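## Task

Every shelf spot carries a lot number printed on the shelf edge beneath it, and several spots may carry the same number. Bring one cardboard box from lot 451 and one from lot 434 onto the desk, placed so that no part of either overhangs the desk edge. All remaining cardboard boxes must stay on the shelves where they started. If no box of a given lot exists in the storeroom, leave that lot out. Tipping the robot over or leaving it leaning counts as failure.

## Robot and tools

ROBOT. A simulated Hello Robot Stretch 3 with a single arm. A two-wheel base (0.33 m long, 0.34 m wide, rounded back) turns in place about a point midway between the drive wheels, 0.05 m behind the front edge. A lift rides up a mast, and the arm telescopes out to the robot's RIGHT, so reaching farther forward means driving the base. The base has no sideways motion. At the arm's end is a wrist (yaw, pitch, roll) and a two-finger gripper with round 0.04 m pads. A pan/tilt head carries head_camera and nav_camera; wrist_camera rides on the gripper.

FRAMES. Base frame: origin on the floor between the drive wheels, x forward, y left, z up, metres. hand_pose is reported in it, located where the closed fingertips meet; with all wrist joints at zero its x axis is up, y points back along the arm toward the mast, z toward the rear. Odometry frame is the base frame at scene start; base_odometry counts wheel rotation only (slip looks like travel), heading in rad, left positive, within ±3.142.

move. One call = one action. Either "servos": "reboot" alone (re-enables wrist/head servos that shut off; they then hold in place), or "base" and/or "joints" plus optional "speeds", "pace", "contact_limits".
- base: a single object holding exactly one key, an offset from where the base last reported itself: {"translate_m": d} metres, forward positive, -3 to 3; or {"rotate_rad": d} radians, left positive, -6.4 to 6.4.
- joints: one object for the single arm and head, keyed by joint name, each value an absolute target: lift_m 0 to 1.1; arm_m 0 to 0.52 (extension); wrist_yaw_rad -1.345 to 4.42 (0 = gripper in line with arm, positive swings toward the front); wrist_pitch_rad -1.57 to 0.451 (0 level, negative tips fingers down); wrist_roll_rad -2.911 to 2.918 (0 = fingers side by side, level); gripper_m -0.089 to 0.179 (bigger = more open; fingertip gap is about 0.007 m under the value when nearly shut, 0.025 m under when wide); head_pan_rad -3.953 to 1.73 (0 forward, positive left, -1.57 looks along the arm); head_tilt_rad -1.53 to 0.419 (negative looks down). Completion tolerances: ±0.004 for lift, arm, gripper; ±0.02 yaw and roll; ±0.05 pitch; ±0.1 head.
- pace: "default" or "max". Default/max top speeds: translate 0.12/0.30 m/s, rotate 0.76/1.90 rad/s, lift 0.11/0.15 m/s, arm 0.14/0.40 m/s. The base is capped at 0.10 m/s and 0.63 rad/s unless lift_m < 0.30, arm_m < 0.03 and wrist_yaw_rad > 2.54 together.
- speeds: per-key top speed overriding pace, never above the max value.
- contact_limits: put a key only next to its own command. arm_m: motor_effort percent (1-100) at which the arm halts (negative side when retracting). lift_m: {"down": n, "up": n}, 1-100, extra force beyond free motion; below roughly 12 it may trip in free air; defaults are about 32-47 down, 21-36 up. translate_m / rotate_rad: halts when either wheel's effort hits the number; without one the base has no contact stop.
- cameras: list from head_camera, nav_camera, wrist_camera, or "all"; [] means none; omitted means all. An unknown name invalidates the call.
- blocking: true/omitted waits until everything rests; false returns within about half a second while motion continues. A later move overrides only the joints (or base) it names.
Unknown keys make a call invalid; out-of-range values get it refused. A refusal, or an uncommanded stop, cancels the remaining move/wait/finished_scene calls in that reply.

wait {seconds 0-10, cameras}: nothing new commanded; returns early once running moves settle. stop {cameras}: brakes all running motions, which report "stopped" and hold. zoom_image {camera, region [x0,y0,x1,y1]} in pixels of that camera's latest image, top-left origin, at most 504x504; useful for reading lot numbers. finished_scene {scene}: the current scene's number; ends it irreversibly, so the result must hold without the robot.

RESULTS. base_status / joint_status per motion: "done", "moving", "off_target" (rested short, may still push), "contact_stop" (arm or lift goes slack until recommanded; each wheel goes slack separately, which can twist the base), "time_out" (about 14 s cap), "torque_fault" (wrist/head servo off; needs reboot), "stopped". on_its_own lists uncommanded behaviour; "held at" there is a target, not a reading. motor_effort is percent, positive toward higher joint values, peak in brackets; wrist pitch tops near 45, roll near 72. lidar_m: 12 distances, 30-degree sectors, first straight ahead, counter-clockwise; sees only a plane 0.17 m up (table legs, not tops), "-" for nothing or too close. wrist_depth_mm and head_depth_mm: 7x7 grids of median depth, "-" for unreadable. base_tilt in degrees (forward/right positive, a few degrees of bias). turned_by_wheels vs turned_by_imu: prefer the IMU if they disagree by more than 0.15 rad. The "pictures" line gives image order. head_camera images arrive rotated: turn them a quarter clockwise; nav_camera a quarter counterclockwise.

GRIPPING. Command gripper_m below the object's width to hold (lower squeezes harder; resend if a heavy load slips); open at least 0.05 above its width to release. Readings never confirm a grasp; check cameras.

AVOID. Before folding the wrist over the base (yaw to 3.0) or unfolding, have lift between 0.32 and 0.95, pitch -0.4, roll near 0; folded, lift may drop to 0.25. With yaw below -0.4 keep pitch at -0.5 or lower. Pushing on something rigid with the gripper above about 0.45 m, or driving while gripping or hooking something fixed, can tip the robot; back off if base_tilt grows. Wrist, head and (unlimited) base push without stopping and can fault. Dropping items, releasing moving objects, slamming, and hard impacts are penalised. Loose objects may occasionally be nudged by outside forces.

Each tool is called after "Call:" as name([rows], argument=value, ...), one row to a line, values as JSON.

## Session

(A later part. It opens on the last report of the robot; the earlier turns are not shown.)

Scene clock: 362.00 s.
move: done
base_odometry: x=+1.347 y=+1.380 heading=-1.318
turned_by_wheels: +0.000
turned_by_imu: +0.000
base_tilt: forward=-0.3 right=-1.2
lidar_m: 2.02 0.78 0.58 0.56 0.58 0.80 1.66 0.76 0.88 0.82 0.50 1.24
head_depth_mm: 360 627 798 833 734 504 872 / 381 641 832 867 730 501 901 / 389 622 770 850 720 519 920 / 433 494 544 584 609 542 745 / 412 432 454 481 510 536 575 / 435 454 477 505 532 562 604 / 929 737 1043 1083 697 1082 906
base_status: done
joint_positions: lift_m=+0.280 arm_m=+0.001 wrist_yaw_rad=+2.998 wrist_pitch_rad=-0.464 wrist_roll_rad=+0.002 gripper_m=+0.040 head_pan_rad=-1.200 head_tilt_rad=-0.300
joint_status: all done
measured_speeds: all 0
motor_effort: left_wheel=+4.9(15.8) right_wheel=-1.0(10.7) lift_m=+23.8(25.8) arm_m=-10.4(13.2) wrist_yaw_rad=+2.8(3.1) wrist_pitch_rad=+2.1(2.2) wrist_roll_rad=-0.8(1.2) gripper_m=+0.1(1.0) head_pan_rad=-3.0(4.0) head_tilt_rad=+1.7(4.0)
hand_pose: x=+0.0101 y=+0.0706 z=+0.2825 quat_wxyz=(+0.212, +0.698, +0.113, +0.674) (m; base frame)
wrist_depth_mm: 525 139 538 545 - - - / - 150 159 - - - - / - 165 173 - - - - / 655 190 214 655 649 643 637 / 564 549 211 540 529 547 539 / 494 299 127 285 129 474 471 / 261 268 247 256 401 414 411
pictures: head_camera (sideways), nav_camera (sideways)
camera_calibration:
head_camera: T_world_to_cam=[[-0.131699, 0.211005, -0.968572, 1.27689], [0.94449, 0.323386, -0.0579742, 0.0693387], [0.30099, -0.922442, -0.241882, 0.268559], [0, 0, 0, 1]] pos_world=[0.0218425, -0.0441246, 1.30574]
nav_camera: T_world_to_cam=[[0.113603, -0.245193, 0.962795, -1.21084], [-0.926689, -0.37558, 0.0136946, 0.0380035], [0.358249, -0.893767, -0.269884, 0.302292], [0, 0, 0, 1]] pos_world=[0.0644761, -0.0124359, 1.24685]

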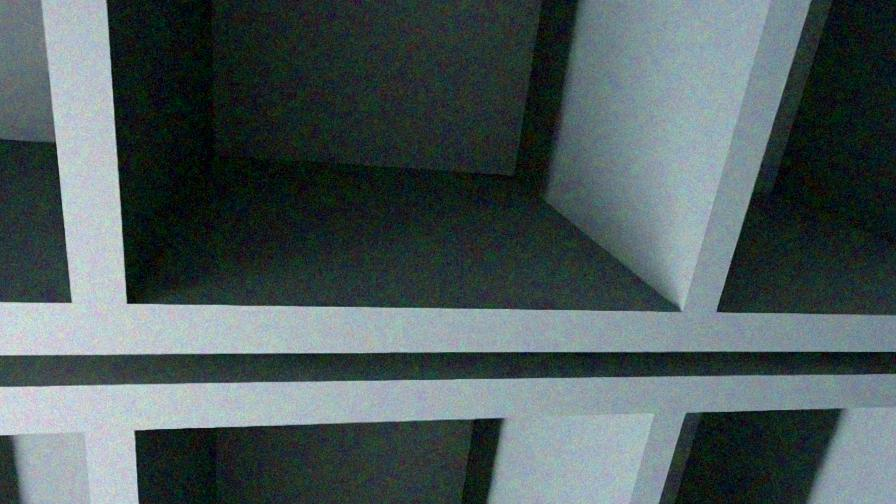

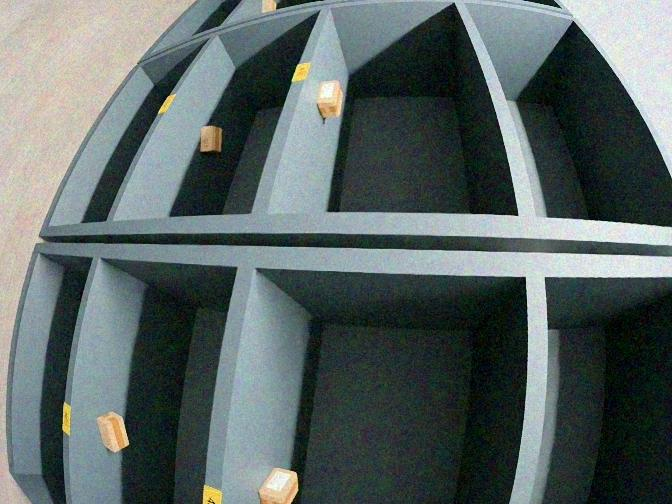

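Call:
move(joints={"head_pan_rad": -2.05, "head_tilt_rad": -0.45}, pace="max", cameras=["head_camera"])

Call:
zoom_image(camera="head_camera", region=[300, 0, 800, 504])

Call:
move(joints={"head_pan_rad": -0.85, "head_tilt_rad": -0.45}, pace="max", cameras=["head_camera"])

Call:
zoom_image(camera="head_camera", region=[300, 0, 800, 504])

Scene clock: 373.87 s.
move: done
base_odometry: x=+1.347 y=+1.380 heading=-1.318
turned_by_wheels: +0.000
turned_by_imu: +0.000
base_tilt: forward=-0.3 right=-1.4
lidar_m: 2.02 0.78 0.57 0.56 0.58 0.81 1.67 0.76 0.88 0.82 0.50 1.24
head_depth_mm: 573 724 751 756 809 884 1275 / 585 821 861 825 916 956 988 / 598 939 998 813 1056 1008 851 / 611 906 979 805 625 995 801 / 629 856 921 794 564 991 777 / 647 812 875 678 533 983 779 / 667 772 826 777 527 952 789
base_status: not commanded
joint_positions: lift_m=+0.280 arm_m=+0.001 wrist_yaw_rad=+2.998 wrist_pitch_rad=-0.464 wrist_roll_rad=+0.002 gripper_m=+0.040 head_pan_rad=-2.077 head_tilt_rad=-0.450
joint_status: all done
measured_speeds: all 0
motor_effort: left_wheel=+4.9(5.6) right_wheel=-0.9(1.8) lift_m=+23.0(24.2) arm_m=-9.2(9.4) wrist_yaw_rad=+0.5(2.7) wrist_pitch_rad=+2.1(2.2) wrist_roll_rad=-0.6(1.0) gripper_m=-0.1(0.9) head_pan_rad=+1.7(6.4) head_tilt_rad=-4.0(5.5)
hand_pose: x=+0.0101 y=+0.0706 z=+0.2825 quat_wxyz=(+0.212, +0.698, +0.113, +0.674) (m; base frame)
wrist_depth_mm: 530 139 533 543 - - - / - 150 159 - - - - / - 165 174 - - - - / 651 190 214 657 652 645 647 / 569 552 212 533 530 546 539 / 492 299 127 285 129 471 471 / 263 266 246 256 399 412 414
pictures: head_camera (sideways)
camera_calibration:
head_camera: T_world_to_cam=[[0.146715, 0.360478, -0.921157, 1.21328], [0.857254, -0.510973, -0.063423, 0.0769939], [-0.493549, -0.78036, -0.383989, 0.458295], [0, 0, 0, 1]] pos_world=[-0.0178187, -0.0403835, 1.29848]

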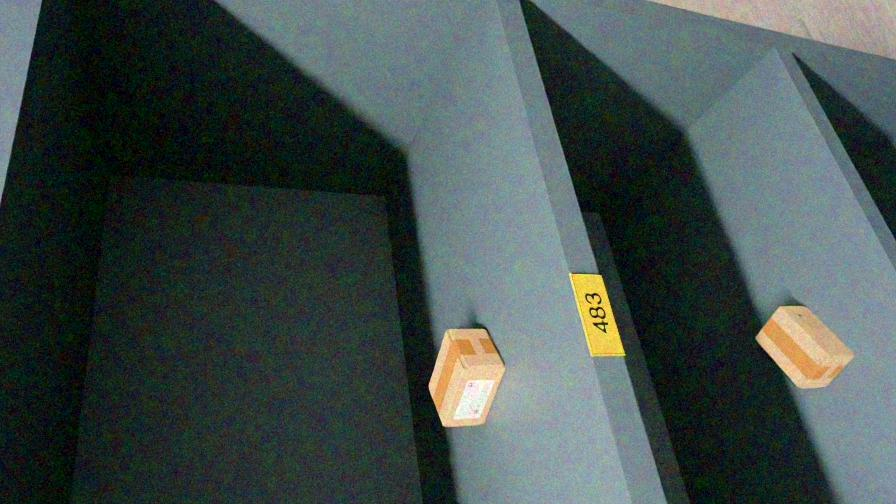

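Scaled by 1.000.

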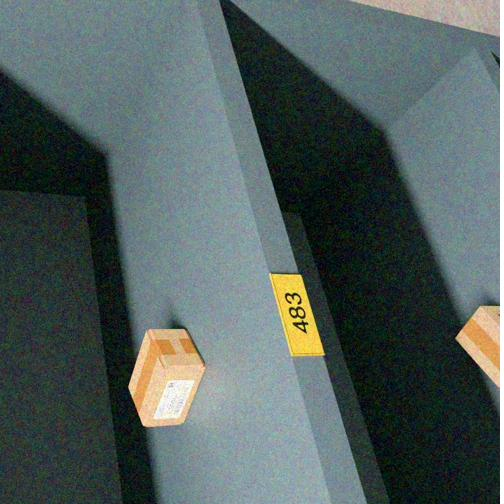

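Scene clock: 374.83 s.
move: done
base_odometry: x=+1.347 y=+1.380 heading=-1.318
turned_by_wheels: +0.000
turned_by_imu: +0.000
base_tilt: forward=-0.4 right=-1.3
lidar_m: 2.02 0.78 0.58 0.56 0.58 0.81 1.67 0.76 0.88 0.82 0.50 1.25
head_depth_mm: 388 413 447 512 538 736 812 / 421 450 475 501 529 591 692 / 603 1000 1051 707 595 648 702 / 618 1095 1163 804 1207 996 854 / 635 1218 1272 798 1315 994 1230 / 769 1227 1280 906 1296 1105 1262 / 983 1125 1168 1255 1292 1453 1327
base_status: not commanded
joint_positions: lift_m=+0.280 arm_m=+0.001 wrist_yaw_rad=+2.998 wrist_pitch_rad=-0.464 wrist_roll_rad=+0.002 gripper_m=+0.040 head_pan_rad=-0.826 head_tilt_rad=-0.450
joint_status: all done
measured_speeds: all 0
motor_effort: left_wheel=+5.0(5.4) right_wheel=-1.7(1.7) lift_m=+23.5(23.9) arm_m=-8.1(9.2) wrist_yaw_rad=+2.5(2.8) wrist_pitch_rad=+2.1(2.2) wrist_roll_rad=-0.9(1.0) gripper_m=+0.1(0.9) head_pan_rad=-0.9(5.2) head_tilt_rad=-3.9(7.8)
hand_pose: x=+0.0101 y=+0.0706 z=+0.2825 quat_wxyz=(+0.212, +0.698, +0.113, +0.674) (m; base frame)
wrist_depth_mm: 533 139 540 543 - - - / - 150 159 - - - - / - 165 174 - - - - / 648 190 215 655 658 652 634 / 565 552 211 540 527 542 540 / 489 297 126 285 129 470 467 / 260 268 248 256 398 416 412
pictures: head_camera (sideways)
camera_calibration:
head_camera: T_world_to_cam=[[-0.296408, 0.252973, -0.920949, 1.21572], [0.754564, 0.653152, -0.0634449, 0.077634], [0.58547, -0.713721, -0.384484, 0.452395], [0, 0, 0, 1]] pos_world=[0.0369066, -0.0353674, 1.29848]

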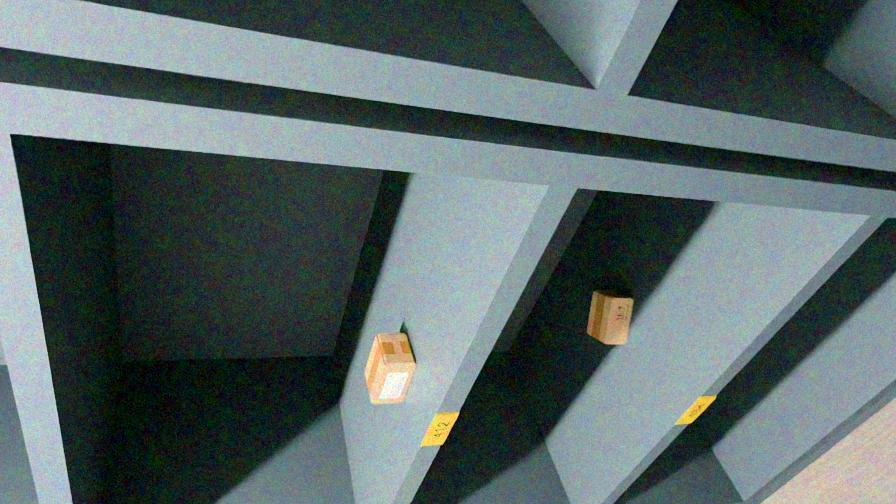

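Scaled by 1.000.

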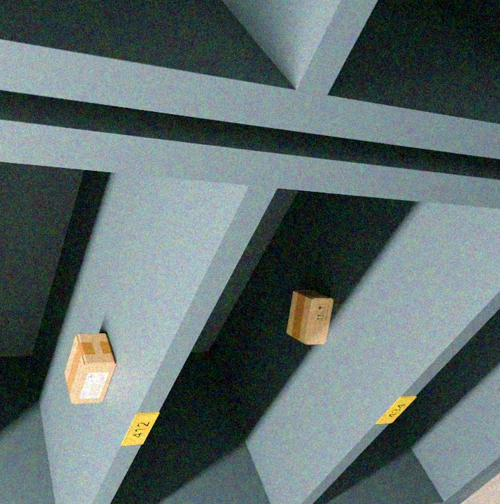

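Call:
zoom_image(camera="head_camera", region=[660, 380, 740, 440])

Scaled by 6.300 from the camera's 896x504 image, which has a finer 1280x720 frame.

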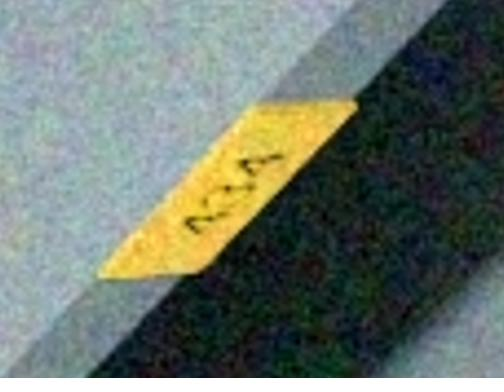

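Call:
move(base={"translate_m": 0.77}, joints={"lift_m": 0.50, "head_pan_rad": -1.57, "head_tilt_rad": -0.55}, pace="max", cameras=["head_camera"])

Call:
move(joints={"wrist_yaw_rad": 0, "gripper_m": 0.179}, pace="max", cameras=[])

Call:
move(joints={"wrist_pitch_rad": 0, "lift_m": 0.48}, cameras=["wrist_camera", "head_camera"])

Scene clock: 400.37 s.
move: done
base_odometry: x=+1.540 y=+0.635 heading=-1.318
turned_by_wheels: +0.000
turned_by_imu: +0.001
base_tilt: forward=-0.3 right=-1.2
lidar_m: 1.95 0.75 0.56 0.54 0.57 0.79 2.31 0.65 0.64 0.91 0.61 0.67
head_depth_mm: 741 807 877 665 1050 922 779 / 744 809 878 659 1050 916 778 / 741 810 875 619 1035 913 791 / 744 810 878 582 1031 882 790 / 744 811 877 608 1028 901 785 / 745 810 867 629 1055 896 781 / 747 814 873 625 1033 891 778
base_status: done
joint_positions: lift_m=+0.500 arm_m=+0.001 wrist_yaw_rad=+2.998 wrist_pitch_rad=-0.464 wrist_roll_rad=+0.002 gripper_m=+0.040 head_pan_rad=-1.570 head_tilt_rad=-0.550
joint_status: all done
measured_speeds: all 0
motor_effort: left_wheel=-0.8(13.7) right_wheel=+4.1(10.8) lift_m=+24.6(33.6) arm_m=-3.3(7.1) wrist_yaw_rad=+1.5(2.9) wrist_pitch_rad=+2.1(2.3) wrist_roll_rad=-0.9(1.0) gripper_m=+0.2(1.2) head_pan_rad=+3.4(5.3) head_tilt_rad=+3.2(6.8)
hand_pose: x=+0.0101 y=+0.0705 z=+0.5024 quat_wxyz=(+0.212, +0.698, +0.113, +0.674) (m; base frame)
wrist_depth_mm: 514 139 525 537 539 - - / - 150 160 - - - - / - 165 174 - - - - / - 184 192 - - - - / - - 209 154 156 811 827 / 750 751 127 712 129 718 715 / 661 669 285 639 627 633 630
pictures: head_camera (sideways)
camera_calibration:
head_camera: T_world_to_cam=[[-0.0466337, 0.476608, -0.877878, 1.15808], [0.997504, -0.0244267, -0.0662499, 0.0797503], [-0.0530189, -0.878776, -0.47428, 0.573126], [0, 0, 0, 1]] pos_world=[0.00484084, -0.0463527, 1.29376]

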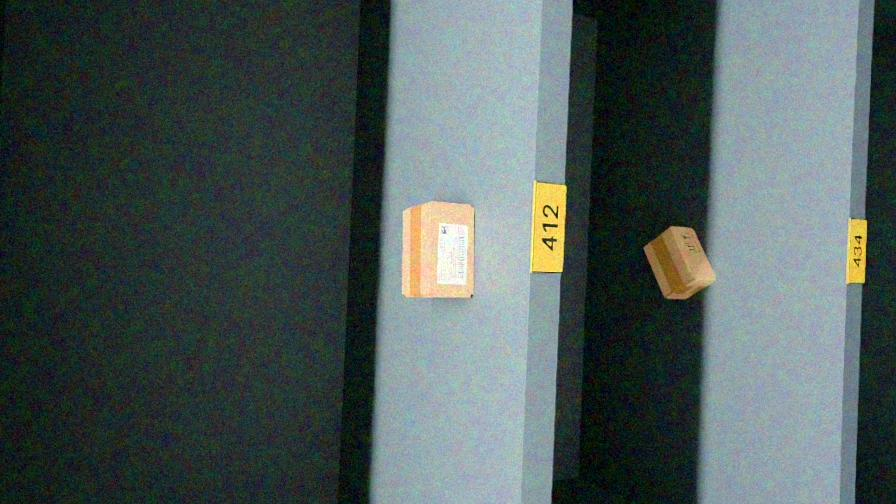

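Scene clock: 402.30 s.
move: done
base_odometry: x=+1.540 y=+0.635 heading=-1.318
turned_by_wheels: +0.000
turned_by_imu: +0.000
base_tilt: forward=-0.4 right=-1.3
lidar_m: 1.96 0.76 0.56 0.54 0.57 0.79 2.31 0.65 0.64 0.92 0.61 0.67
head_depth_mm: 739 809 876 663 1055 919 779 / 741 808 877 658 1047 918 776 / 744 810 872 619 1042 916 790 / 745 809 878 582 1031 882 789 / 747 811 874 607 1025 898 782 / 746 815 868 630 1051 899 778 / 743 814 870 624 1032 891 774
base_status: not commanded
joint_positions: lift_m=+0.500 arm_m=+0.001 wrist_yaw_rad=+0.003 wrist_pitch_rad=-0.464 wrist_roll_rad=+0.002 gripper_m=+0.179 head_pan_rad=-1.570 head_tilt_rad=-0.550
joint_status: all done
measured_speeds: all 0
motor_effort: left_wheel=-1.0(1.7) right_wheel=+3.9(5.1) lift_m=+24.5(25.1) arm_m=-2.3(3.2) wrist_yaw_rad=-2.7(8.4) wrist_pitch_rad=+2.2(2.3) wrist_roll_rad=-0.9(1.2) gripper_m=+0.8(84.8) head_pan_rad=+3.2(4.0) head_tilt_rad=+4.0(4.4)
hand_pose: x=-0.0208 y=-0.3639 z=+0.5024 quat_wxyz=(+0.688, +0.164, -0.688, -0.162) (m; base frame)
wrist_depth_mm: 384 378 371 360 358 348 342 / 263 260 255 253 248 244 241 / 259 247 243 239 232 233 228 / 484 - - - - - - / 466 146 - - - - - / - 126 - - - - - / 487 - - - - - 105
pictures: none
No camera images: "cameras" was empty.

Scene clock: 403.37 s.
move: done
base_odometry: x=+1.540 y=+0.635 heading=-1.318
turned_by_wheels: +0.000
turned_by_imu: +0.000
base_tilt: forward=-0.4 right=-1.2
lidar_m: 1.96 0.76 0.56 0.54 0.56 0.79 2.30 0.65 0.64 0.92 0.61 0.68
head_depth_mm: 742 806 873 666 1054 927 778 / 742 808 879 658 1047 918 774 / 744 811 878 621 1042 915 793 / 745 810 877 583 1033 883 786 / 743 810 875 605 1026 904 779 / 746 814 869 631 1059 897 779 / 749 814 871 623 1033 893 774
base_status: not commanded
joint_positions: lift_m=+0.480 arm_m=+0.001 wrist_yaw_rad=+0.003 wrist_pitch_rad=-0.023 wrist_roll_rad=+0.002 gripper_m=+0.179 head_pan_rad=-1.570 head_tilt_rad=-0.550
joint_status: all done
measured_speeds: all 0
motor_effort: left_wheel=-1.3(1.5) right_wheel=+4.5(5.2) lift_m=+28.2(28.2) arm_m=-1.3(2.7) wrist_yaw_rad=-2.5(4.4) wrist_pitch_rad=+3.9(5.4) wrist_roll_rad=-0.8(1.0) gripper_m=+0.5(1.2) head_pan_rad=+3.9(4.0) head_tilt_rad=+3.9(4.3)
hand_pose: x=-0.0207 y=-0.4012 z=+0.5886 quat_wxyz=(+0.707, +0.010, -0.707, -0.007) (m; base frame)
wrist_depth_mm: 477 - - - - - 587 / 477 - - - - - 604 / 479 - - - - - 623 / 460 492 484 437 489 488 482 / 335 310 334 335 332 333 362 / - 250 252 245 240 238 239 / 118 - - 245 243 239 105
pictures: head_camera (sideways), wrist_camera
camera_calibration:
head_camera: T_world_to_cam=[[-0.0466337, 0.476608, -0.877878, 1.15808], [0.997504, -0.0244267, -0.0662499, 0.0797503], [-0.0530189, -0.878776, -0.47428, 0.573126], [0, 0, 0, 1]] pos_world=[0.00484084, -0.0463527, 1.29376]
wrist_camera: T_world_to_cam=[[-0.998827, -0.0470387, -0.0114933, -0.0260952], [0.00069086, 0.223487, -0.974707, 0.695898], [0.0484175, -0.973571, -0.223192, -0.0919706], [0, 0, 0, 1]] pos_world=[-0.0220924, -0.246291, 0.65747]

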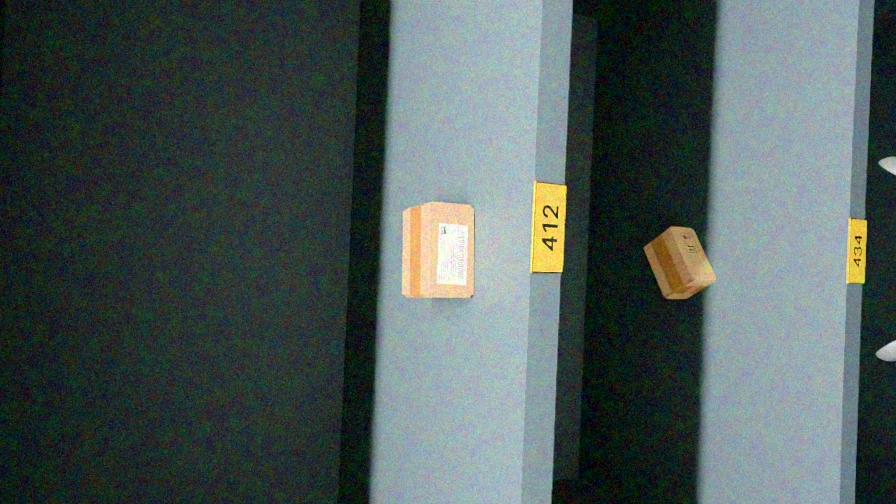

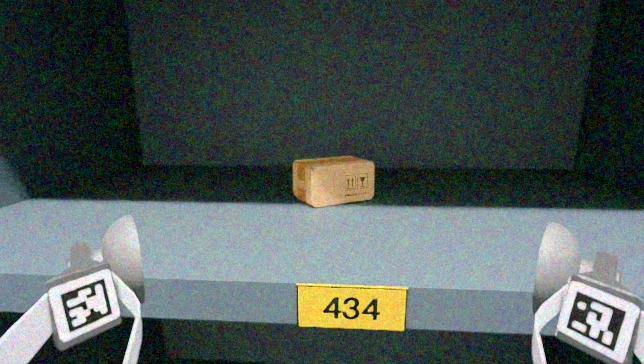

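Call:
move(base={"translate_m": -0.135}, joints={"wrist_yaw_rad": 0.4, "arm_m": 0.205}, cameras=["wrist_camera", "head_camera"])

Scene clock: 427.33 s.
move: done
base_odometry: x=+1.506 y=+0.766 heading=-1.318
turned_by_wheels: +0.000
turned_by_imu: -0.001
base_tilt: forward=-0.2 right=-1.1
lidar_m: 1.97 0.76 0.56 0.55 0.57 0.79 2.29 1.27 0.55 0.91 0.73 0.70
head_depth_mm: 740 804 851 664 755 832 758 / 739 807 872 655 1043 916 776 / 741 804 873 650 1038 907 752 / 741 808 878 644 1033 906 655 / 740 808 871 606 1023 893 744 / 742 807 865 581 1023 875 758 / 743 809 867 621 1046 892 775
base_status: done
joint_positions: lift_m=+0.480 arm_m=+0.205 wrist_yaw_rad=+0.397 wrist_pitch_rad=-0.023 wrist_roll_rad=+0.002 gripper_m=+0.179 head_pan_rad=-1.570 head_tilt_rad=-0.550
joint_status: all done
measured_speeds: all 0
motor_effort: left_wheel=-2.3(10.4) right_wheel=-11.5(14.2) lift_m=+28.3(31.4) arm_m=+12.9(15.6) wrist_yaw_rad=+3.0(5.7) wrist_pitch_rad=+3.7(4.0) wrist_roll_rad=-0.9(1.0) gripper_m=+0.8(1.1) head_pan_rad=+3.5(4.0) head_tilt_rad=+3.1(3.8)
hand_pose: x=+0.0774 y=-0.5857 z=+0.5889 quat_wxyz=(+0.694, +0.148, -0.692, +0.131) (m; base frame)
wrist_depth_mm: 434 489 - - - - - / 429 496 - - - - - / 447 491 - - - - - / 438 485 481 286 430 - - / 362 331 328 251 285 331 330 / - 144 238 237 237 238 237 / 171 186 186 185 186 177 105
pictures: head_camera (sideways), wrist_camera
camera_calibration:
head_camera: T_world_to_cam=[[-0.0466337, 0.476608, -0.877878, 1.15808], [0.997504, -0.0244267, -0.0662499, 0.0797503], [-0.0530189, -0.878776, -0.47428, 0.573126], [0, 0, 0, 1]] pos_world=[0.00484084, -0.0463527, 1.29376]
wrist_camera: T_world_to_cam=[[-0.90427, -0.426807, -0.0114683, -0.166652], [-0.0847782, 0.205814, -0.974912, 0.733723], [0.418459, -0.880611, -0.222296, -0.251176], [0, 0, 0, 1]] pos_world=[0.0166122, -0.443327, 0.657568]

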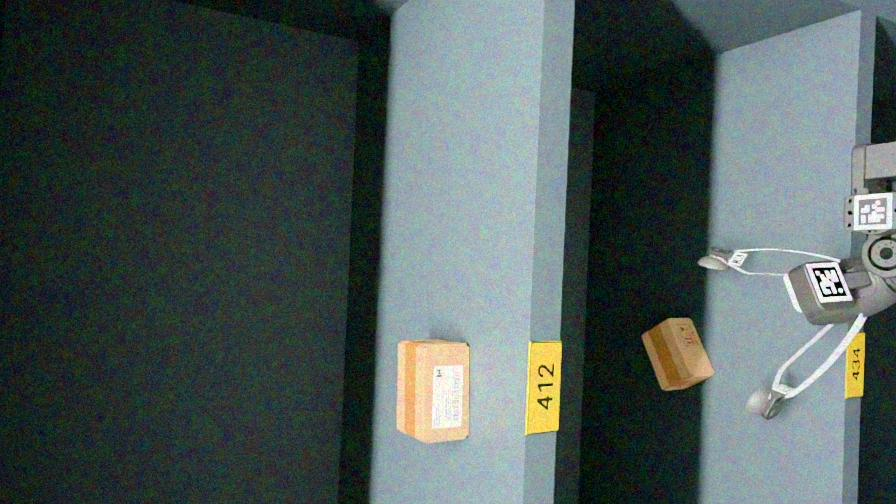

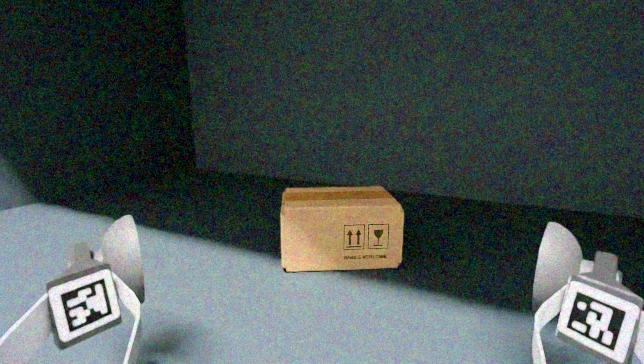

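Call:
move(base={"translate_m": 0.05}, joints={"arm_m": 0.324}, speeds={"arm_m": 0.08, "translate_m": 0.034}, cameras=["wrist_camera"])

Scene clock: 438.17 s.
move: done
base_odometry: x=+1.518 y=+0.717 heading=-1.318
turned_by_wheels: +0.000
turned_by_imu: +0.000
base_tilt: forward=-0.3 right=-1.2
lidar_m: 1.97 0.76 0.56 0.55 0.57 0.79 2.31 0.65 0.59 0.91 0.67 0.67
head_depth_mm: 742 800 872 666 873 894 777 / 742 809 876 656 1049 917 775 / 742 806 876 649 1040 912 642 / 742 809 875 644 1029 899 728 / 744 810 872 582 1027 874 783 / 743 812 866 593 1053 894 780 / 746 813 870 623 1047 891 776
base_status: done
joint_positions: lift_m=+0.480 arm_m=+0.324 wrist_yaw_rad=+0.397 wrist_pitch_rad=-0.023 wrist_roll_rad=+0.002 gripper_m=+0.179 head_pan_rad=-1.570 head_tilt_rad=-0.550
joint_status: all done
measured_speeds: all 0
motor_effort: left_wheel=+6.9(10.1) right_wheel=+4.3(7.7) lift_m=+24.1(26.6) arm_m=+12.6(15.6) wrist_yaw_rad=+1.5(3.6) wrist_pitch_rad=+3.7(3.8) wrist_roll_rad=-0.7(1.1) gripper_m=+0.8(1.2) head_pan_rad=+3.1(3.9) head_tilt_rad=+2.5(2.8)
hand_pose: x=+0.0774 y=-0.7047 z=+0.5889 quat_wxyz=(+0.694, +0.148, -0.692, +0.131) (m; base frame)
wrist_depth_mm: 390 455 - - - - - / 387 460 - - - - - / 399 475 - - - - - / 403 476 432 - - - - / 361 332 332 330 328 305 - / - 144 158 149 140 237 237 / 170 185 122 124 126 177 105
pictures: wrist_camera
camera_calibration:
wrist_camera: T_world_to_cam=[[-0.90427, -0.426807, -0.0114683, -0.217399], [-0.0847782, 0.205814, -0.974912, 0.758194], [0.418459, -0.880611, -0.222296, -0.35588], [0, 0, 0, 1]] pos_world=[0.0166122, -0.562227, 0.657568]

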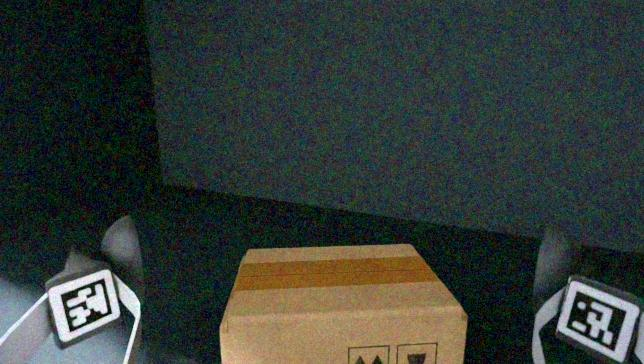

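Call:
move(joints={"lift_m":0.473,"gripper_m":0.0}, cameras=[])

Call:
move(joints={"lift_m":0.53}, cameras=["wrist_camera"])

Scene clock: 481.07 s.
move: done
base_odometry: x=+1.518 y=+0.717 heading=-1.318
turned_by_wheels: +0.000
turned_by_imu: +0.000
base_tilt: forward=-0.3 right=-1.2
lidar_m: 1.96 0.76 0.56 0.54 0.57 0.79 2.31 0.64 0.58 0.91 0.67 0.67
head_depth_mm: 739 806 873 664 870 897 780 / 741 807 876 657 1048 921 775 / 741 808 877 649 1035 912 649 / 740 810 876 642 1034 901 711 / 741 810 873 581 1026 874 782 / 744 812 870 595 1053 897 779 / 744 812 872 622 1046 889 776
base_status: not commanded
joint_positions: lift_m=+0.473 arm_m=+0.324 wrist_yaw_rad=+0.397 wrist_pitch_rad=-0.022 wrist_roll_rad=+0.002 gripper_m=+0.002 head_pan_rad=-1.570 head_tilt_rad=-0.550
joint_status: all done
measured_speeds: all 0
motor_effort: left_wheel=+6.6(7.6) right_wheel=+3.7(4.7) lift_m=+23.0(24.8) arm_m=+3.1(7.3) wrist_yaw_rad=+1.1(3.2) wrist_pitch_rad=+3.6(3.8) wrist_roll_rad=-0.8(1.0) gripper_m=-36.2(99.7) head_pan_rad=+3.5(3.7) head_tilt_rad=+1.8(2.5)
hand_pose: x=+0.0775 y=-0.7047 z=+0.5819 quat_wxyz=(+0.694, +0.148, -0.692, +0.131) (m; base frame)
wrist_depth_mm: 389 452 - - - - - / 387 461 - - - - - / 398 472 - - - - - / 403 456 459 - - - - / 313 312 160 177 177 291 287 / 225 224 132 134 135 211 223 / 183 161 126 130 141 161 174
pictures: none
No camera images: "cameras" was empty.

Scene clock: 482.43 s.
move: done
base_odometry: x=+1.518 y=+0.717 heading=-1.318
turned_by_wheels: +0.000
turned_by_imu: +0.000
base_tilt: forward=-0.3 right=-1.2
lidar_m: 1.97 0.76 0.56 0.54 0.57 0.79 2.30 0.65 0.58 0.91 0.67 0.67
head_depth_mm: 738 806 873 664 874 897 779 / 737 805 877 656 1044 917 773 / 739 807 877 651 1037 913 589 / 741 809 872 643 1032 709 744 / 745 808 873 582 884 853 784 / 746 812 867 595 1053 898 780 / 745 813 865 625 1053 888 776
base_status: not commanded
joint_positions: lift_m=+0.530 arm_m=+0.324 wrist_yaw_rad=+0.397 wrist_pitch_rad=-0.025 wrist_roll_rad=+0.002 gripper_m=+0.004 head_pan_rad=-1.570 head_tilt_rad=-0.550
joint_status: all done
measured_speeds: all 0
motor_effort: left_wheel=+7.4(7.4) right_wheel=+3.7(4.4) lift_m=+30.1(35.7) arm_m=+0.4(3.5) wrist_yaw_rad=+2.1(3.6) wrist_pitch_rad=+4.3(4.3) wrist_roll_rad=-0.8(1.0) gripper_m=-15.8(36.1) head_pan_rad=+2.6(3.7) head_tilt_rad=+0.9(2.1)
hand_pose: x=+0.0774 y=-0.7046 z=+0.6381 quat_wxyz=(+0.695, +0.149, -0.692, +0.130) (m; base frame)
wrist_depth_mm: 389 453 - - - - - / 388 462 - - - - - / 399 471 - - - - - / 402 483 - - - - - / 400 465 154 165 165 - - / 332 334 132 135 136 126 297 / 271 239 124 130 141 238 258
pictures: wrist_camera
camera_calibration:
wrist_camera: T_world_to_cam=[[-0.904161, -0.427036, -0.0115572, -0.216849], [-0.0859537, 0.208357, -0.974269, 0.807675], [0.418455, -0.879902, -0.225093, -0.342586], [0, 0, 0, 1]] pos_world=[0.0167129, -0.562329, 0.707272]

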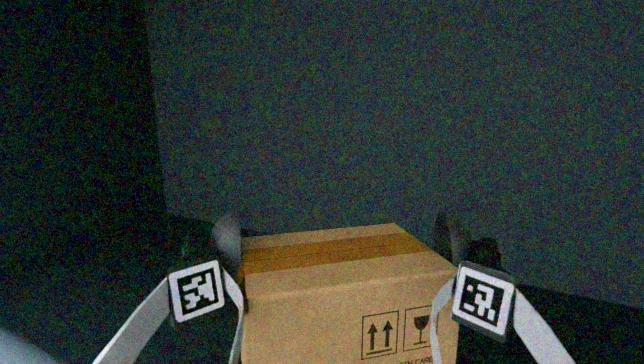

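Call:
move(joints={"arm_m":0.0}, speeds={"arm_m":0.3}, cameras=["wrist_camera"])

Call:
move(base={"translate_m":-1.25}, cameras=[])

Call:
move(base={"translate_m":-0.54}, cameras=["wrist_camera","nav_camera"])

Scene clock: 494.90 s.
move: done
base_odometry: x=+1.518 y=+0.717 heading=-1.318
turned_by_wheels: +0.000
turned_by_imu: +0.000
base_tilt: forward=-0.3 right=-1.2
lidar_m: 1.97 0.76 0.56 0.54 0.57 0.79 2.31 0.65 0.58 0.91 0.67 0.67
head_depth_mm: 738 808 872 665 870 898 777 / 742 805 874 656 1044 917 776 / 740 807 877 650 1042 911 789 / 741 809 878 643 1032 908 788 / 744 811 871 584 1028 901 744 / 744 813 868 595 1052 894 759 / 747 811 871 623 1047 893 775
base_status: not commanded
joint_positions: lift_m=+0.530 arm_m=+0.001 wrist_yaw_rad=+0.397 wrist_pitch_rad=-0.026 wrist_roll_rad=+0.002 gripper_m=+0.004 head_pan_rad=-1.570 head_tilt_rad=-0.550
joint_status: all done
measured_speeds: all 0
motor_effort: left_wheel=+6.9(7.3) right_wheel=+4.7(4.7) lift_m=+28.6(29.1) arm_m=-13.3(14.5) wrist_yaw_rad=+1.9(3.9) wrist_pitch_rad=+4.3(4.3) wrist_roll_rad=-0.8(1.0) gripper_m=-15.6(16.4) head_pan_rad=+3.0(3.7) head_tilt_rad=+0.9(2.0)
hand_pose: x=+0.0774 y=-0.3812 z=+0.6381 quat_wxyz=(+0.695, +0.149, -0.692, +0.130) (m; base frame)
wrist_depth_mm: 394 479 - - - - - / 412 472 - - - - - / 423 485 - - - - - / 426 488 - - - - - / 444 465 154 179 165 466 462 / 493 408 132 135 135 315 333 / - - 123 130 141 239 260
pictures: wrist_camera
camera_calibration:
wrist_camera: T_world_to_cam=[[-0.904165, -0.427026, -0.0115988, -0.0787142], [-0.0859558, 0.208461, -0.974246, 0.740301], [0.418446, -0.879882, -0.225189, -0.0579535], [0, 0, 0, 1]] pos_world=[0.0167129, -0.238929, 0.707272]

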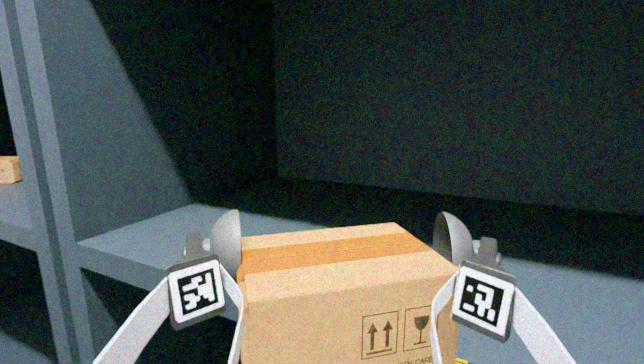

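Scene clock: 508.53 s.
move: done
base_odometry: x=+1.205 y=+1.927 heading=-1.317
turned_by_wheels: +0.000
turned_by_imu: +0.000
base_tilt: forward=-0.4 right=-1.4
lidar_m: 1.84 0.79 0.59 0.57 0.59 0.82 1.10 1.15 1.60 0.44 0.93 0.90
head_depth_mm: 2635 2843 3035 2741 1996 1561 1284 / 339 371 420 2592 1976 1544 1277 / 575 524 481 462 510 601 1183 / 723 786 852 645 529 880 730 / 720 787 853 638 524 903 742 / 725 788 855 631 521 893 743 / 727 791 848 624 1013 895 754
base_status: done
joint_positions: lift_m=+0.530 arm_m=+0.001 wrist_yaw_rad=+0.397 wrist_pitch_rad=-0.026 wrist_roll_rad=+0.002 gripper_m=+0.004 head_pan_rad=-1.570 head_tilt_rad=-0.550
joint_status: not commanded
measured_speeds: all 0
motor_effort: left_wheel=-1.5(10.2) right_wheel=-11.2(14.4) lift_m=+29.4(32.3) arm_m=-11.3(13.4) wrist_yaw_rad=+1.3(3.9) wrist_pitch_rad=+4.2(4.4) wrist_roll_rad=-0.8(1.1) gripper_m=-15.7(16.7) head_pan_rad=+3.0(3.9) head_tilt_rad=-0.7(1.6)
hand_pose: x=+0.0774 y=-0.3812 z=+0.6381 quat_wxyz=(+0.695, +0.149, -0.692, +0.130) (m; base frame)
wrist_depth_mm: - - - - - - 271 / - - - - - - 259 / - - - - - - 251 / - - 484 - - - 235 / - - 154 165 165 - 224 / - - 132 135 136 126 236 / - - 122 130 141 240 206
pictures: none
No camera images: "cameras" was empty.

Scene clock: 515.07 s.
move: done
base_odometry: x=+1.070 y=+2.450 heading=-1.317
turned_by_wheels: +0.000
turned_by_imu: +0.000
base_tilt: forward=-0.4 right=-1.1
lidar_m: 2.09 0.81 0.60 0.58 0.61 0.59 0.57 0.60 0.83 2.41 0.63 0.62
head_depth_mm: 1742 1700 1647 1602 1583 1458 1281 / 2580 2546 2453 2337 1964 1551 1280 / 2621 2840 3113 2722 1957 1545 1266 / 2601 2858 3142 2670 1957 1525 1265 / 2646 2910 3113 2636 1951 1521 1260 / 2641 2875 3161 2614 1915 1518 1253 / 2633 2836 3138 2580 1903 1511 1230
base_status: done
joint_positions: lift_m=+0.530 arm_m=+0.001 wrist_yaw_rad=+0.397 wrist_pitch_rad=-0.026 wrist_roll_rad=+0.002 gripper_m=+0.004 head_pan_rad=-1.570 head_tilt_rad=-0.550
joint_status: not commanded
measured_speeds: all 0
motor_effort: left_wheel=-6.6(10.4) right_wheel=-4.6(15.2) lift_m=+28.3(29.9) arm_m=-11.4(12.6) wrist_yaw_rad=+2.3(3.5) wrist_pitch_rad=+4.3(4.3) wrist_roll_rad=-0.8(1.1) gripper_m=-16.1(16.6) head_pan_rad=+3.2(3.5) head_tilt_rad=-1.4(2.7)
hand_pose: x=+0.0774 y=-0.3812 z=+0.6381 quat_wxyz=(+0.695, +0.149, -0.692, +0.130) (m; base frame)
wrist_depth_mm: - - - - - - - / - - - - - - - / - - - - - - - / - - - - - - - / - - 154 178 178 - - / - - 132 135 135 - - / - - 123 130 141 965 -
pictures: nav_camera (sideways), wrist_camera
camera_calibration:
nav_camera: T_world_to_cam=[[0.0174304, -0.499826, 0.86595, -1.0838], [-0.99979, -0.018064, 0.00969792, 0.0436968], [0.0107952, -0.865937, -0.500036, 0.603966], [0, 0, 0, 1]] pos_world=[0.0560588, -0.0179266, 1.2401]
wrist_camera: T_world_to_cam=[[-0.904165, -0.427026, -0.0115988, -0.0787142], [-0.0859558, 0.208461, -0.974246, 0.740301], [0.418446, -0.879882, -0.225189, -0.0579535], [0, 0, 0, 1]] pos_world=[0.0167129, -0.238929, 0.707272]

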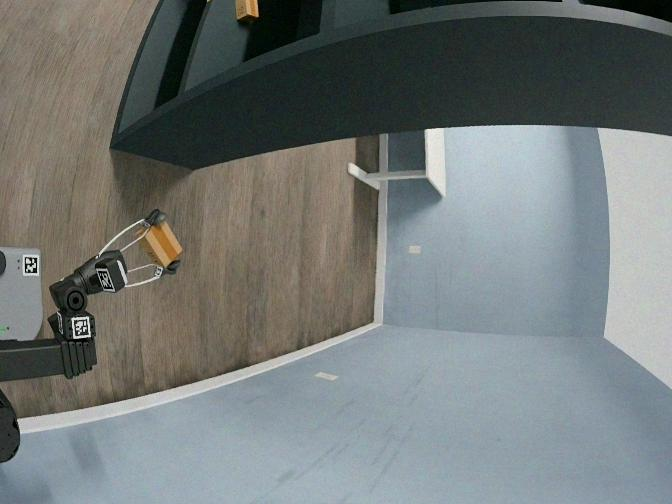

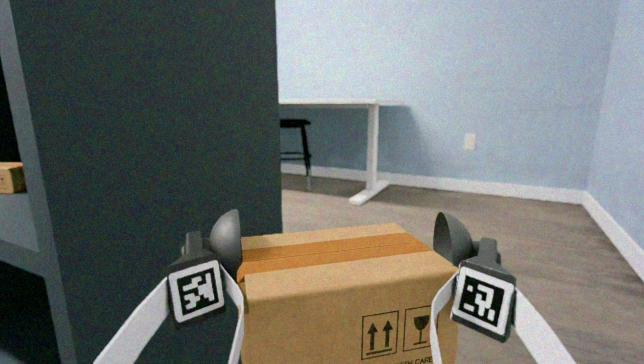

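Call:
move(base={"rotate_rad":1.57}, joints={"wrist_yaw_rad":-0.2,"lift_m":0.75}, cameras=[])

Call:
move(base={"translate_m":-1.28}, joints={"head_pan_rad":-2.6,"head_tilt_rad":-0.4}, cameras=["head_camera","nav_camera","wrist_camera"])

Scene clock: 544.33 s.
move: done
base_odometry: x=+1.070 y=+2.450 heading=+0.252
turned_by_wheels: +1.570
turned_by_imu: +1.543
base_tilt: forward=-0.4 right=-1.3
lidar_m: 0.58 0.60 0.59 0.57 0.59 0.81 2.26 0.64 0.62 2.23 0.82 0.60
head_depth_mm: 1798 1234 1319 1414 1281 1465 1217 / 1933 2021 2226 1932 1687 1478 1275 / 3441 3642 3266 2545 1953 523 504 / 3433 3772 - 2679 1966 1481 1239 / 3438 3695 - 2659 1938 1527 1258 / 2480 2521 2627 2415 1911 1511 1251 / 1648 1671 1710 1752 1757 1519 1246
base_status: done
joint_positions: lift_m=+0.750 arm_m=+0.001 wrist_yaw_rad=-0.197 wrist_pitch_rad=-0.026 wrist_roll_rad=+0.002 gripper_m=+0.004 head_pan_rad=-1.570 head_tilt_rad=-0.550
joint_status: all done
measured_speeds: all 0
motor_effort: left_wheel=-9.1(12.8) right_wheel=+9.7(12.4) lift_m=+31.5(34.7) arm_m=-12.6(13.5) wrist_yaw_rad=-3.6(8.0) wrist_pitch_rad=+4.4(4.5) wrist_roll_rad=-0.9(1.1) gripper_m=-16.0(16.4) head_pan_rad=+2.3(3.4) head_tilt_rad=-2.5(3.1)
hand_pose: x=-0.0715 y=-0.3961 z=+0.8579 quat_wxyz=(+0.702, -0.060, -0.705, -0.079) (m; base frame)
wrist_depth_mm: - - - - - - - / - - - - - - - / - - - - - - - / - - - - - - - / - - 164 178 178 - - / - - 132 135 135 126 - / - - 124 130 140 123 -
pictures: none
No camera images: "cameras" was empty.

Scene clock: 558.27 s.
move: done
base_odometry: x=-0.170 y=+2.131 heading=+0.252
turned_by_wheels: +0.000
turned_by_imu: +0.000
base_tilt: forward=-0.4 right=-1.3
lidar_m: 1.84 0.81 0.59 0.57 0.60 0.82 1.90 1.67 2.33 1.48 0.59 0.63
head_depth_mm: 1589 1684 1764 1873 1985 1801 1433 / 1680 1773 1876 1971 2110 1794 1418 / 1767 1867 1982 2098 2213 1770 1419 / 1878 1998 2119 1845 2115 1773 1409 / 1990 2128 2272 1816 2400 1762 1400 / 2146 2274 2401 1981 2288 1741 1396 / 2262 2460 2616 2004 2331 1738 1388
base_status: done
joint_positions: lift_m=+0.750 arm_m=+0.001 wrist_yaw_rad=-0.198 wrist_pitch_rad=-0.026 wrist_roll_rad=+0.002 gripper_m=+0.004 head_pan_rad=-2.600 head_tilt_rad=-0.400
joint_status: all done
measured_speeds: all 0
motor_effort: left_wheel=-3.6(12.9) right_wheel=-7.8(11.4) lift_m=+27.0(31.9) arm_m=-12.3(13.5) wrist_yaw_rad=-2.8(4.6) wrist_pitch_rad=+4.3(4.5) wrist_roll_rad=-0.8(1.1) gripper_m=-15.9(16.7) head_pan_rad=+3.8(5.8) head_tilt_rad=+5.4(7.8)
hand_pose: x=-0.0716 y=-0.3961 z=+0.8579 quat_wxyz=(+0.702, -0.060, -0.705, -0.079) (m; base frame)
wrist_depth_mm: - - - - - - - / - - - - - - - / - - - - - - - / - - - - - - - / - - 161 178 178 - - / - - 132 135 136 - - / - - 124 130 141 - -
pictures: head_camera (sideways), nav_camera (sideways), wrist_camera
camera_calibration:
head_camera: T_world_to_cam=[[0.267574, 0.215049, -0.939233, 1.23621], [0.484417, -0.872652, -0.0618014, 0.077119], [-0.832913, -0.438444, -0.337672, 0.400105], [0, 0, 0, 1]] pos_world=[-0.0348829, -0.023125, 1.30096]
nav_camera: T_world_to_cam=[[-0.303857, -0.202704, 0.930904, -1.16662], [-0.528861, 0.848621, 0.0121609, 0.0375668], [-0.79245, -0.488624, -0.365062, 0.433174], [0, 0, 0, 1]] pos_world=[0.00865014, -0.0566996, 1.24369]
wrist_camera: T_world_to_cam=[[-0.988168, 0.152937, -0.0116069, 0.00646394], [0.0457108, 0.221421, -0.974106, 0.959282], [-0.146407, -0.963111, -0.225792, -0.0320892], [0, 0, 0, 1]] pos_world=[-0.0421602, -0.244299, 0.927273]

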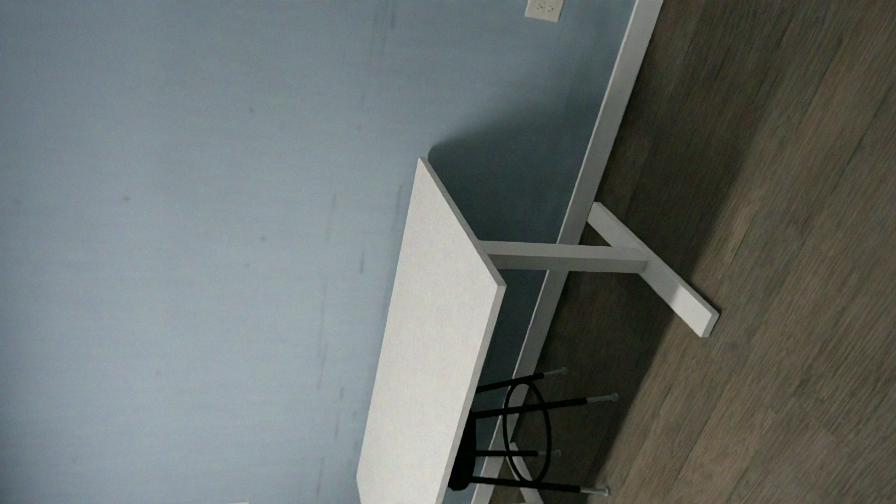

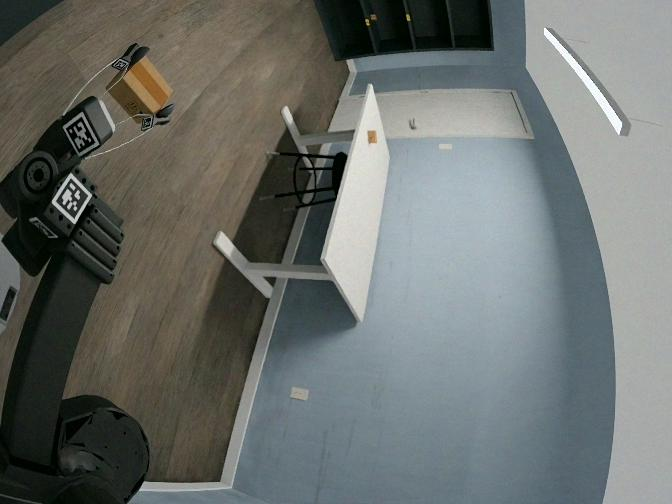

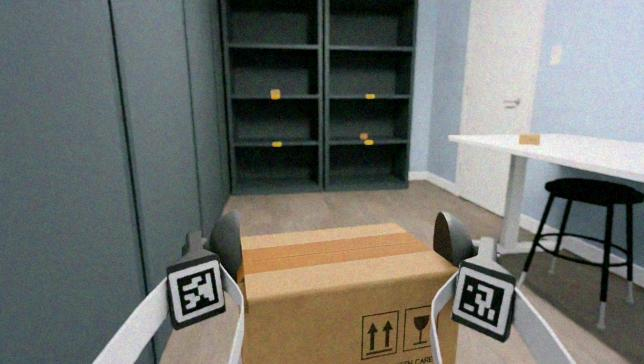

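Call:
move(base={"translate_m":-1.27}, joints={"lift_m":0.8,"head_pan_rad":-1.75,"head_tilt_rad":-0.75}, cameras=["head_camera"])

Call:
move(joints={"arm_m":0.4}, speeds={"arm_m":0.25}, cameras=["head_camera","wrist_camera"])

Scene clock: 589.40 s.
move: done
base_odometry: x=-1.400 y=+1.814 heading=+0.252
turned_by_wheels: +0.000
turned_by_imu: -0.001
base_tilt: forward=-0.4 right=-1.2
lidar_m: 1.73 0.82 0.60 0.58 0.60 0.66 0.64 0.66 0.85 0.85 2.33 1.70
head_depth_mm: 1160 1189 1150 1168 1299 1297 - / 1459 1498 1196 1450 1567 1409 - / 1968 1755 1182 1000 1478 1374 - / 2920 1734 1173 949 504 340 - / 3396 1702 1155 976 508 363 1140 / 3358 1684 1149 932 1580 1322 1136 / 3317 3344 2460 1821 1547 1314 1133
base_status: done
joint_positions: lift_m=+0.800 arm_m=+0.001 wrist_yaw_rad=-0.198 wrist_pitch_rad=-0.026 wrist_roll_rad=+0.002 gripper_m=+0.004 head_pan_rad=-1.750 head_tilt_rad=-0.750
joint_status: all done
measured_speeds: all 0
motor_effort: left_wheel=-3.8(12.8) right_wheel=-7.9(11.8) lift_m=+25.1(34.4) arm_m=-10.4(12.6) wrist_yaw_rad=-2.0(4.2) wrist_pitch_rad=+4.3(4.5) wrist_roll_rad=-0.9(1.1) gripper_m=-15.9(16.6) head_pan_rad=-2.9(5.0) head_tilt_rad=+2.4(7.5)
hand_pose: x=-0.0716 y=-0.3961 z=+0.9079 quat_wxyz=(+0.702, -0.060, -0.705, -0.079) (m; base frame)
wrist_depth_mm: - - - - - - - / - - - - - - - / - - - - - - - / - - - - - - - / - - 153 164 165 - - / - - 132 135 136 - - / - - 123 130 141 123 -
pictures: head_camera (sideways)
camera_calibration:
head_camera: T_world_to_cam=[[0.0688455, 0.63965, -0.765577, 1.01092], [0.97945, -0.189162, -0.0699689, 0.0847195], [-0.189574, -0.745027, -0.639528, 0.788969], [0, 0, 0, 1]] pos_world=[-0.00300785, -0.042803, 1.28443]

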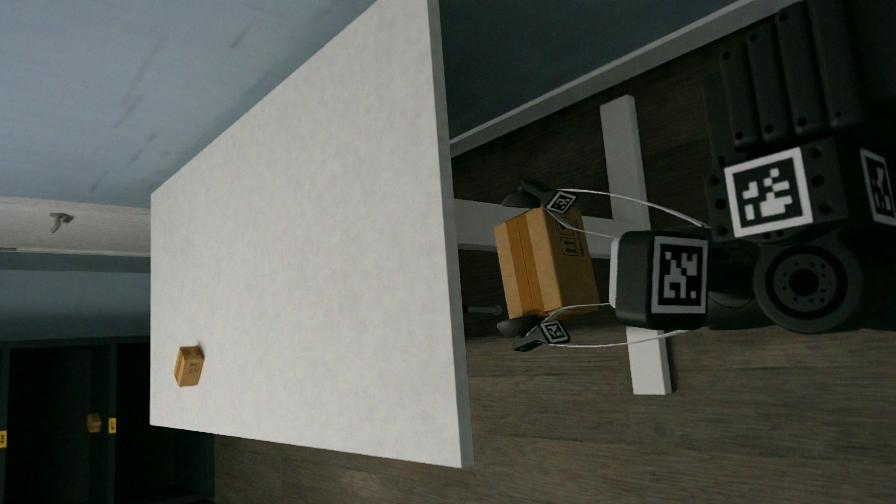

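Scene clock: 593.07 s.
move: done
base_odometry: x=-1.400 y=+1.814 heading=+0.252
turned_by_wheels: +0.000
turned_by_imu: +0.000
base_tilt: forward=-0.3 right=-1.2
lidar_m: 1.73 0.82 0.60 0.58 0.60 0.66 0.64 0.66 0.85 0.85 2.33 1.70
head_depth_mm: 1165 1193 1148 1165 1309 1308 - / 1467 1489 1195 1449 1506 295 - / 1960 1766 1184 475 350 334 1154 / 2850 1741 802 574 1355 1331 1147 / 3395 1702 562 873 1591 1325 1141 / 3365 1661 1140 934 1573 1318 1136 / 3287 3390 2403 1799 1565 1305 1133
base_status: not commanded
joint_positions: lift_m=+0.800 arm_m=+0.400 wrist_yaw_rad=-0.198 wrist_pitch_rad=-0.026 wrist_roll_rad=+0.002 gripper_m=+0.004 head_pan_rad=-1.750 head_tilt_rad=-0.750
joint_status: all done
measured_speeds: all 0
motor_effort: left_wheel=-3.7(4.3) right_wheel=-7.3(8.5) lift_m=+25.0(25.9) arm_m=+13.5(15.3) wrist_yaw_rad=-1.8(3.8) wrist_pitch_rad=+4.3(4.5) wrist_roll_rad=-0.7(1.0) gripper_m=-15.8(16.4) head_pan_rad=-2.5(3.5) head_tilt_rad=+2.4(3.1)
hand_pose: x=-0.0716 y=-0.7955 z=+0.9079 quat_wxyz=(+0.702, -0.060, -0.705, -0.079) (m; base frame)
wrist_depth_mm: - - - - - - - / - - - - - - - / - - - - - - - / - - - - - - - / - - 153 165 165 - - / - - 132 135 135 - - / - - 123 130 141 - -
pictures: head_camera (sideways), wrist_camera
camera_calibration:
head_camera: T_world_to_cam=[[0.0688681, 0.639472, -0.765724, 1.0111], [0.979428, -0.189274, -0.0699782, 0.0847266], [-0.189681, -0.745152, -0.639351, 0.788735], [0, 0, 0, 1]] pos_world=[-0.0030081, -0.042804, 1.28443]
wrist_camera: T_world_to_cam=[[-0.988154, 0.153031, -0.0115705, 0.0681515], [0.0457104, 0.221513, -0.974086, 1.09636], [-0.146502, -0.963075, -0.225884, -0.40538], [0, 0, 0, 1]] pos_world=[-0.0421601, -0.643699, 0.977173]

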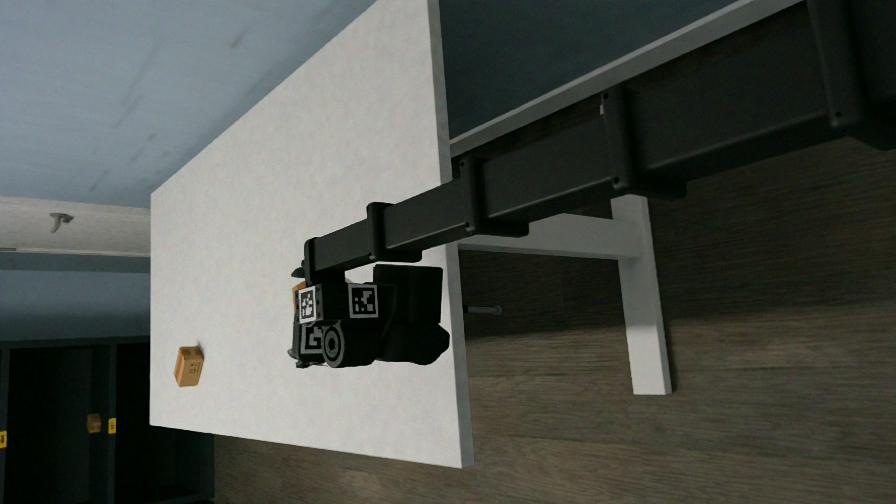

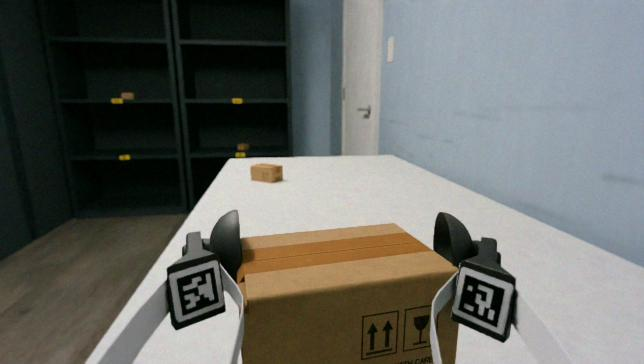

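Call:
move(joints={"lift_m":0.68}, cameras=[])

Call:
move(joints={"lift_m":0.62}, speeds={"lift_m":0.03}, contact_limits={"lift_m":{"down":12}}, cameras=["wrist_camera"])

Scene clock: 601.50 s.
move: done
base_odometry: x=-1.400 y=+1.814 heading=+0.252
turned_by_wheels: +0.000
turned_by_imu: +0.000
base_tilt: forward=-0.5 right=-1.2
lidar_m: 1.73 0.82 0.60 0.58 0.60 0.66 0.64 0.66 0.85 0.84 2.32 1.71
head_depth_mm: 1156 1193 1150 1167 1305 1296 1163 / 1456 1491 1199 1454 1566 1347 372 / 1960 1773 1180 1001 1568 410 364 / 2858 1739 1174 653 1259 1329 1153 / 3433 1706 1162 639 1545 1327 1144 / 3351 1677 1146 933 1576 1316 1144 / 3305 3377 2423 1817 1564 1316 1135
base_status: not commanded
joint_positions: lift_m=+0.680 arm_m=+0.400 wrist_yaw_rad=-0.198 wrist_pitch_rad=-0.026 wrist_roll_rad=+0.002 gripper_m=+0.004 head_pan_rad=-1.750 head_tilt_rad=-0.750
joint_status: all done
measured_speeds: all 0
motor_effort: left_wheel=-3.9(4.1) right_wheel=-7.5(8.2) lift_m=+23.5(26.2) arm_m=+12.3(13.4) wrist_yaw_rad=-2.6(3.9) wrist_pitch_rad=+4.3(4.5) wrist_roll_rad=-0.8(1.0) gripper_m=-15.5(16.4) head_pan_rad=-2.1(2.8) head_tilt_rad=+2.0(2.4)
hand_pose: x=-0.0716 y=-0.7955 z=+0.7879 quat_wxyz=(+0.702, -0.060, -0.705, -0.079) (m; base frame)
wrist_depth_mm: - - - - - - - / - - - - - - - / - - - - - - - / - - - - - - - / - - 153 165 164 - - / - - 132 135 135 - - / - - 123 130 141 - -
pictures: none
No camera images: "cameras" was empty.

Scene clock: 603.93 s.
move: done
base_odometry: x=-1.400 y=+1.814 heading=+0.252
turned_by_wheels: +0.000
turned_by_imu: +0.000
base_tilt: forward=-0.3 right=-1.3
lidar_m: 1.73 0.82 0.60 0.58 0.60 0.66 0.64 0.67 0.85 0.85 2.32 1.71
head_depth_mm: 1161 1192 1159 1163 1298 1293 1166 / 1454 1498 1193 1452 1574 1345 1166 / 1976 1768 1183 996 1598 492 410 / 2904 1731 1169 913 610 1305 1149 / 3465 1708 1166 728 1498 1329 1142 / 3349 1669 1145 931 1579 1321 1140 / 3273 3449 2433 1828 1563 1316 1139
base_status: not commanded
joint_positions: lift_m=+0.620 arm_m=+0.400 wrist_yaw_rad=-0.198 wrist_pitch_rad=+0.121 wrist_roll_rad=+0.002 gripper_m=+0.004 head_pan_rad=-1.750 head_tilt_rad=-0.750
joint_status: all done
measured_speeds: all 0
on_its_own: wrist_pitch_rad is at rest, and its effort (-22.8) is outside its rest range (-8 to +12)
motor_effort: left_wheel=-2.9(4.2) right_wheel=-7.7(8.3) lift_m=+12.0(24.9) arm_m=+12.6(13.3) wrist_yaw_rad=-2.1(4.1) wrist_pitch_rad=-22.8(23.1) wrist_roll_rad=-0.7(1.5) gripper_m=-15.7(16.4) head_pan_rad=-2.1(2.8) head_tilt_rad=+1.2(2.4)
contact_limits: lift_m down 12 (down: maximum 72; up: maximum 65)
hand_pose: x=-0.0719 y=-0.7972 z=+0.7657 quat_wxyz=(+0.706, -0.112, -0.699, -0.027) (m; base frame)
wrist_depth_mm: - - - - - - - / - - - - - - - / - - - - - - - / - - - - - - - / - - 153 154 169 - - / - - 128 131 135 - - / - - 122 128 137 - -
pictures: wrist_camera
camera_calibration:
wrist_camera: T_world_to_cam=[[-0.988409, 0.151731, -0.00499303, 0.0603537], [0.0171593, 0.0789802, -0.996728, 0.859949], [-0.15084, -0.985261, -0.0806684, -0.568387], [0, 0, 0, 1]] pos_world=[-0.0408376, -0.637087, 0.811587]

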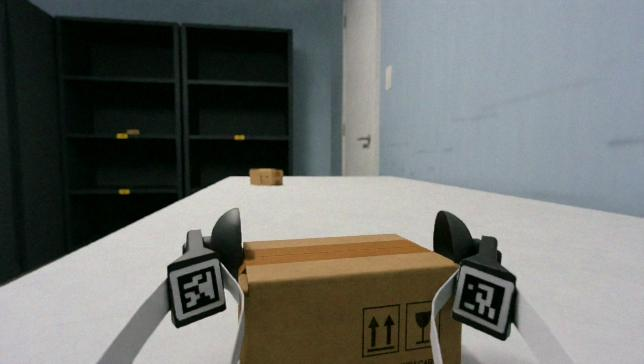

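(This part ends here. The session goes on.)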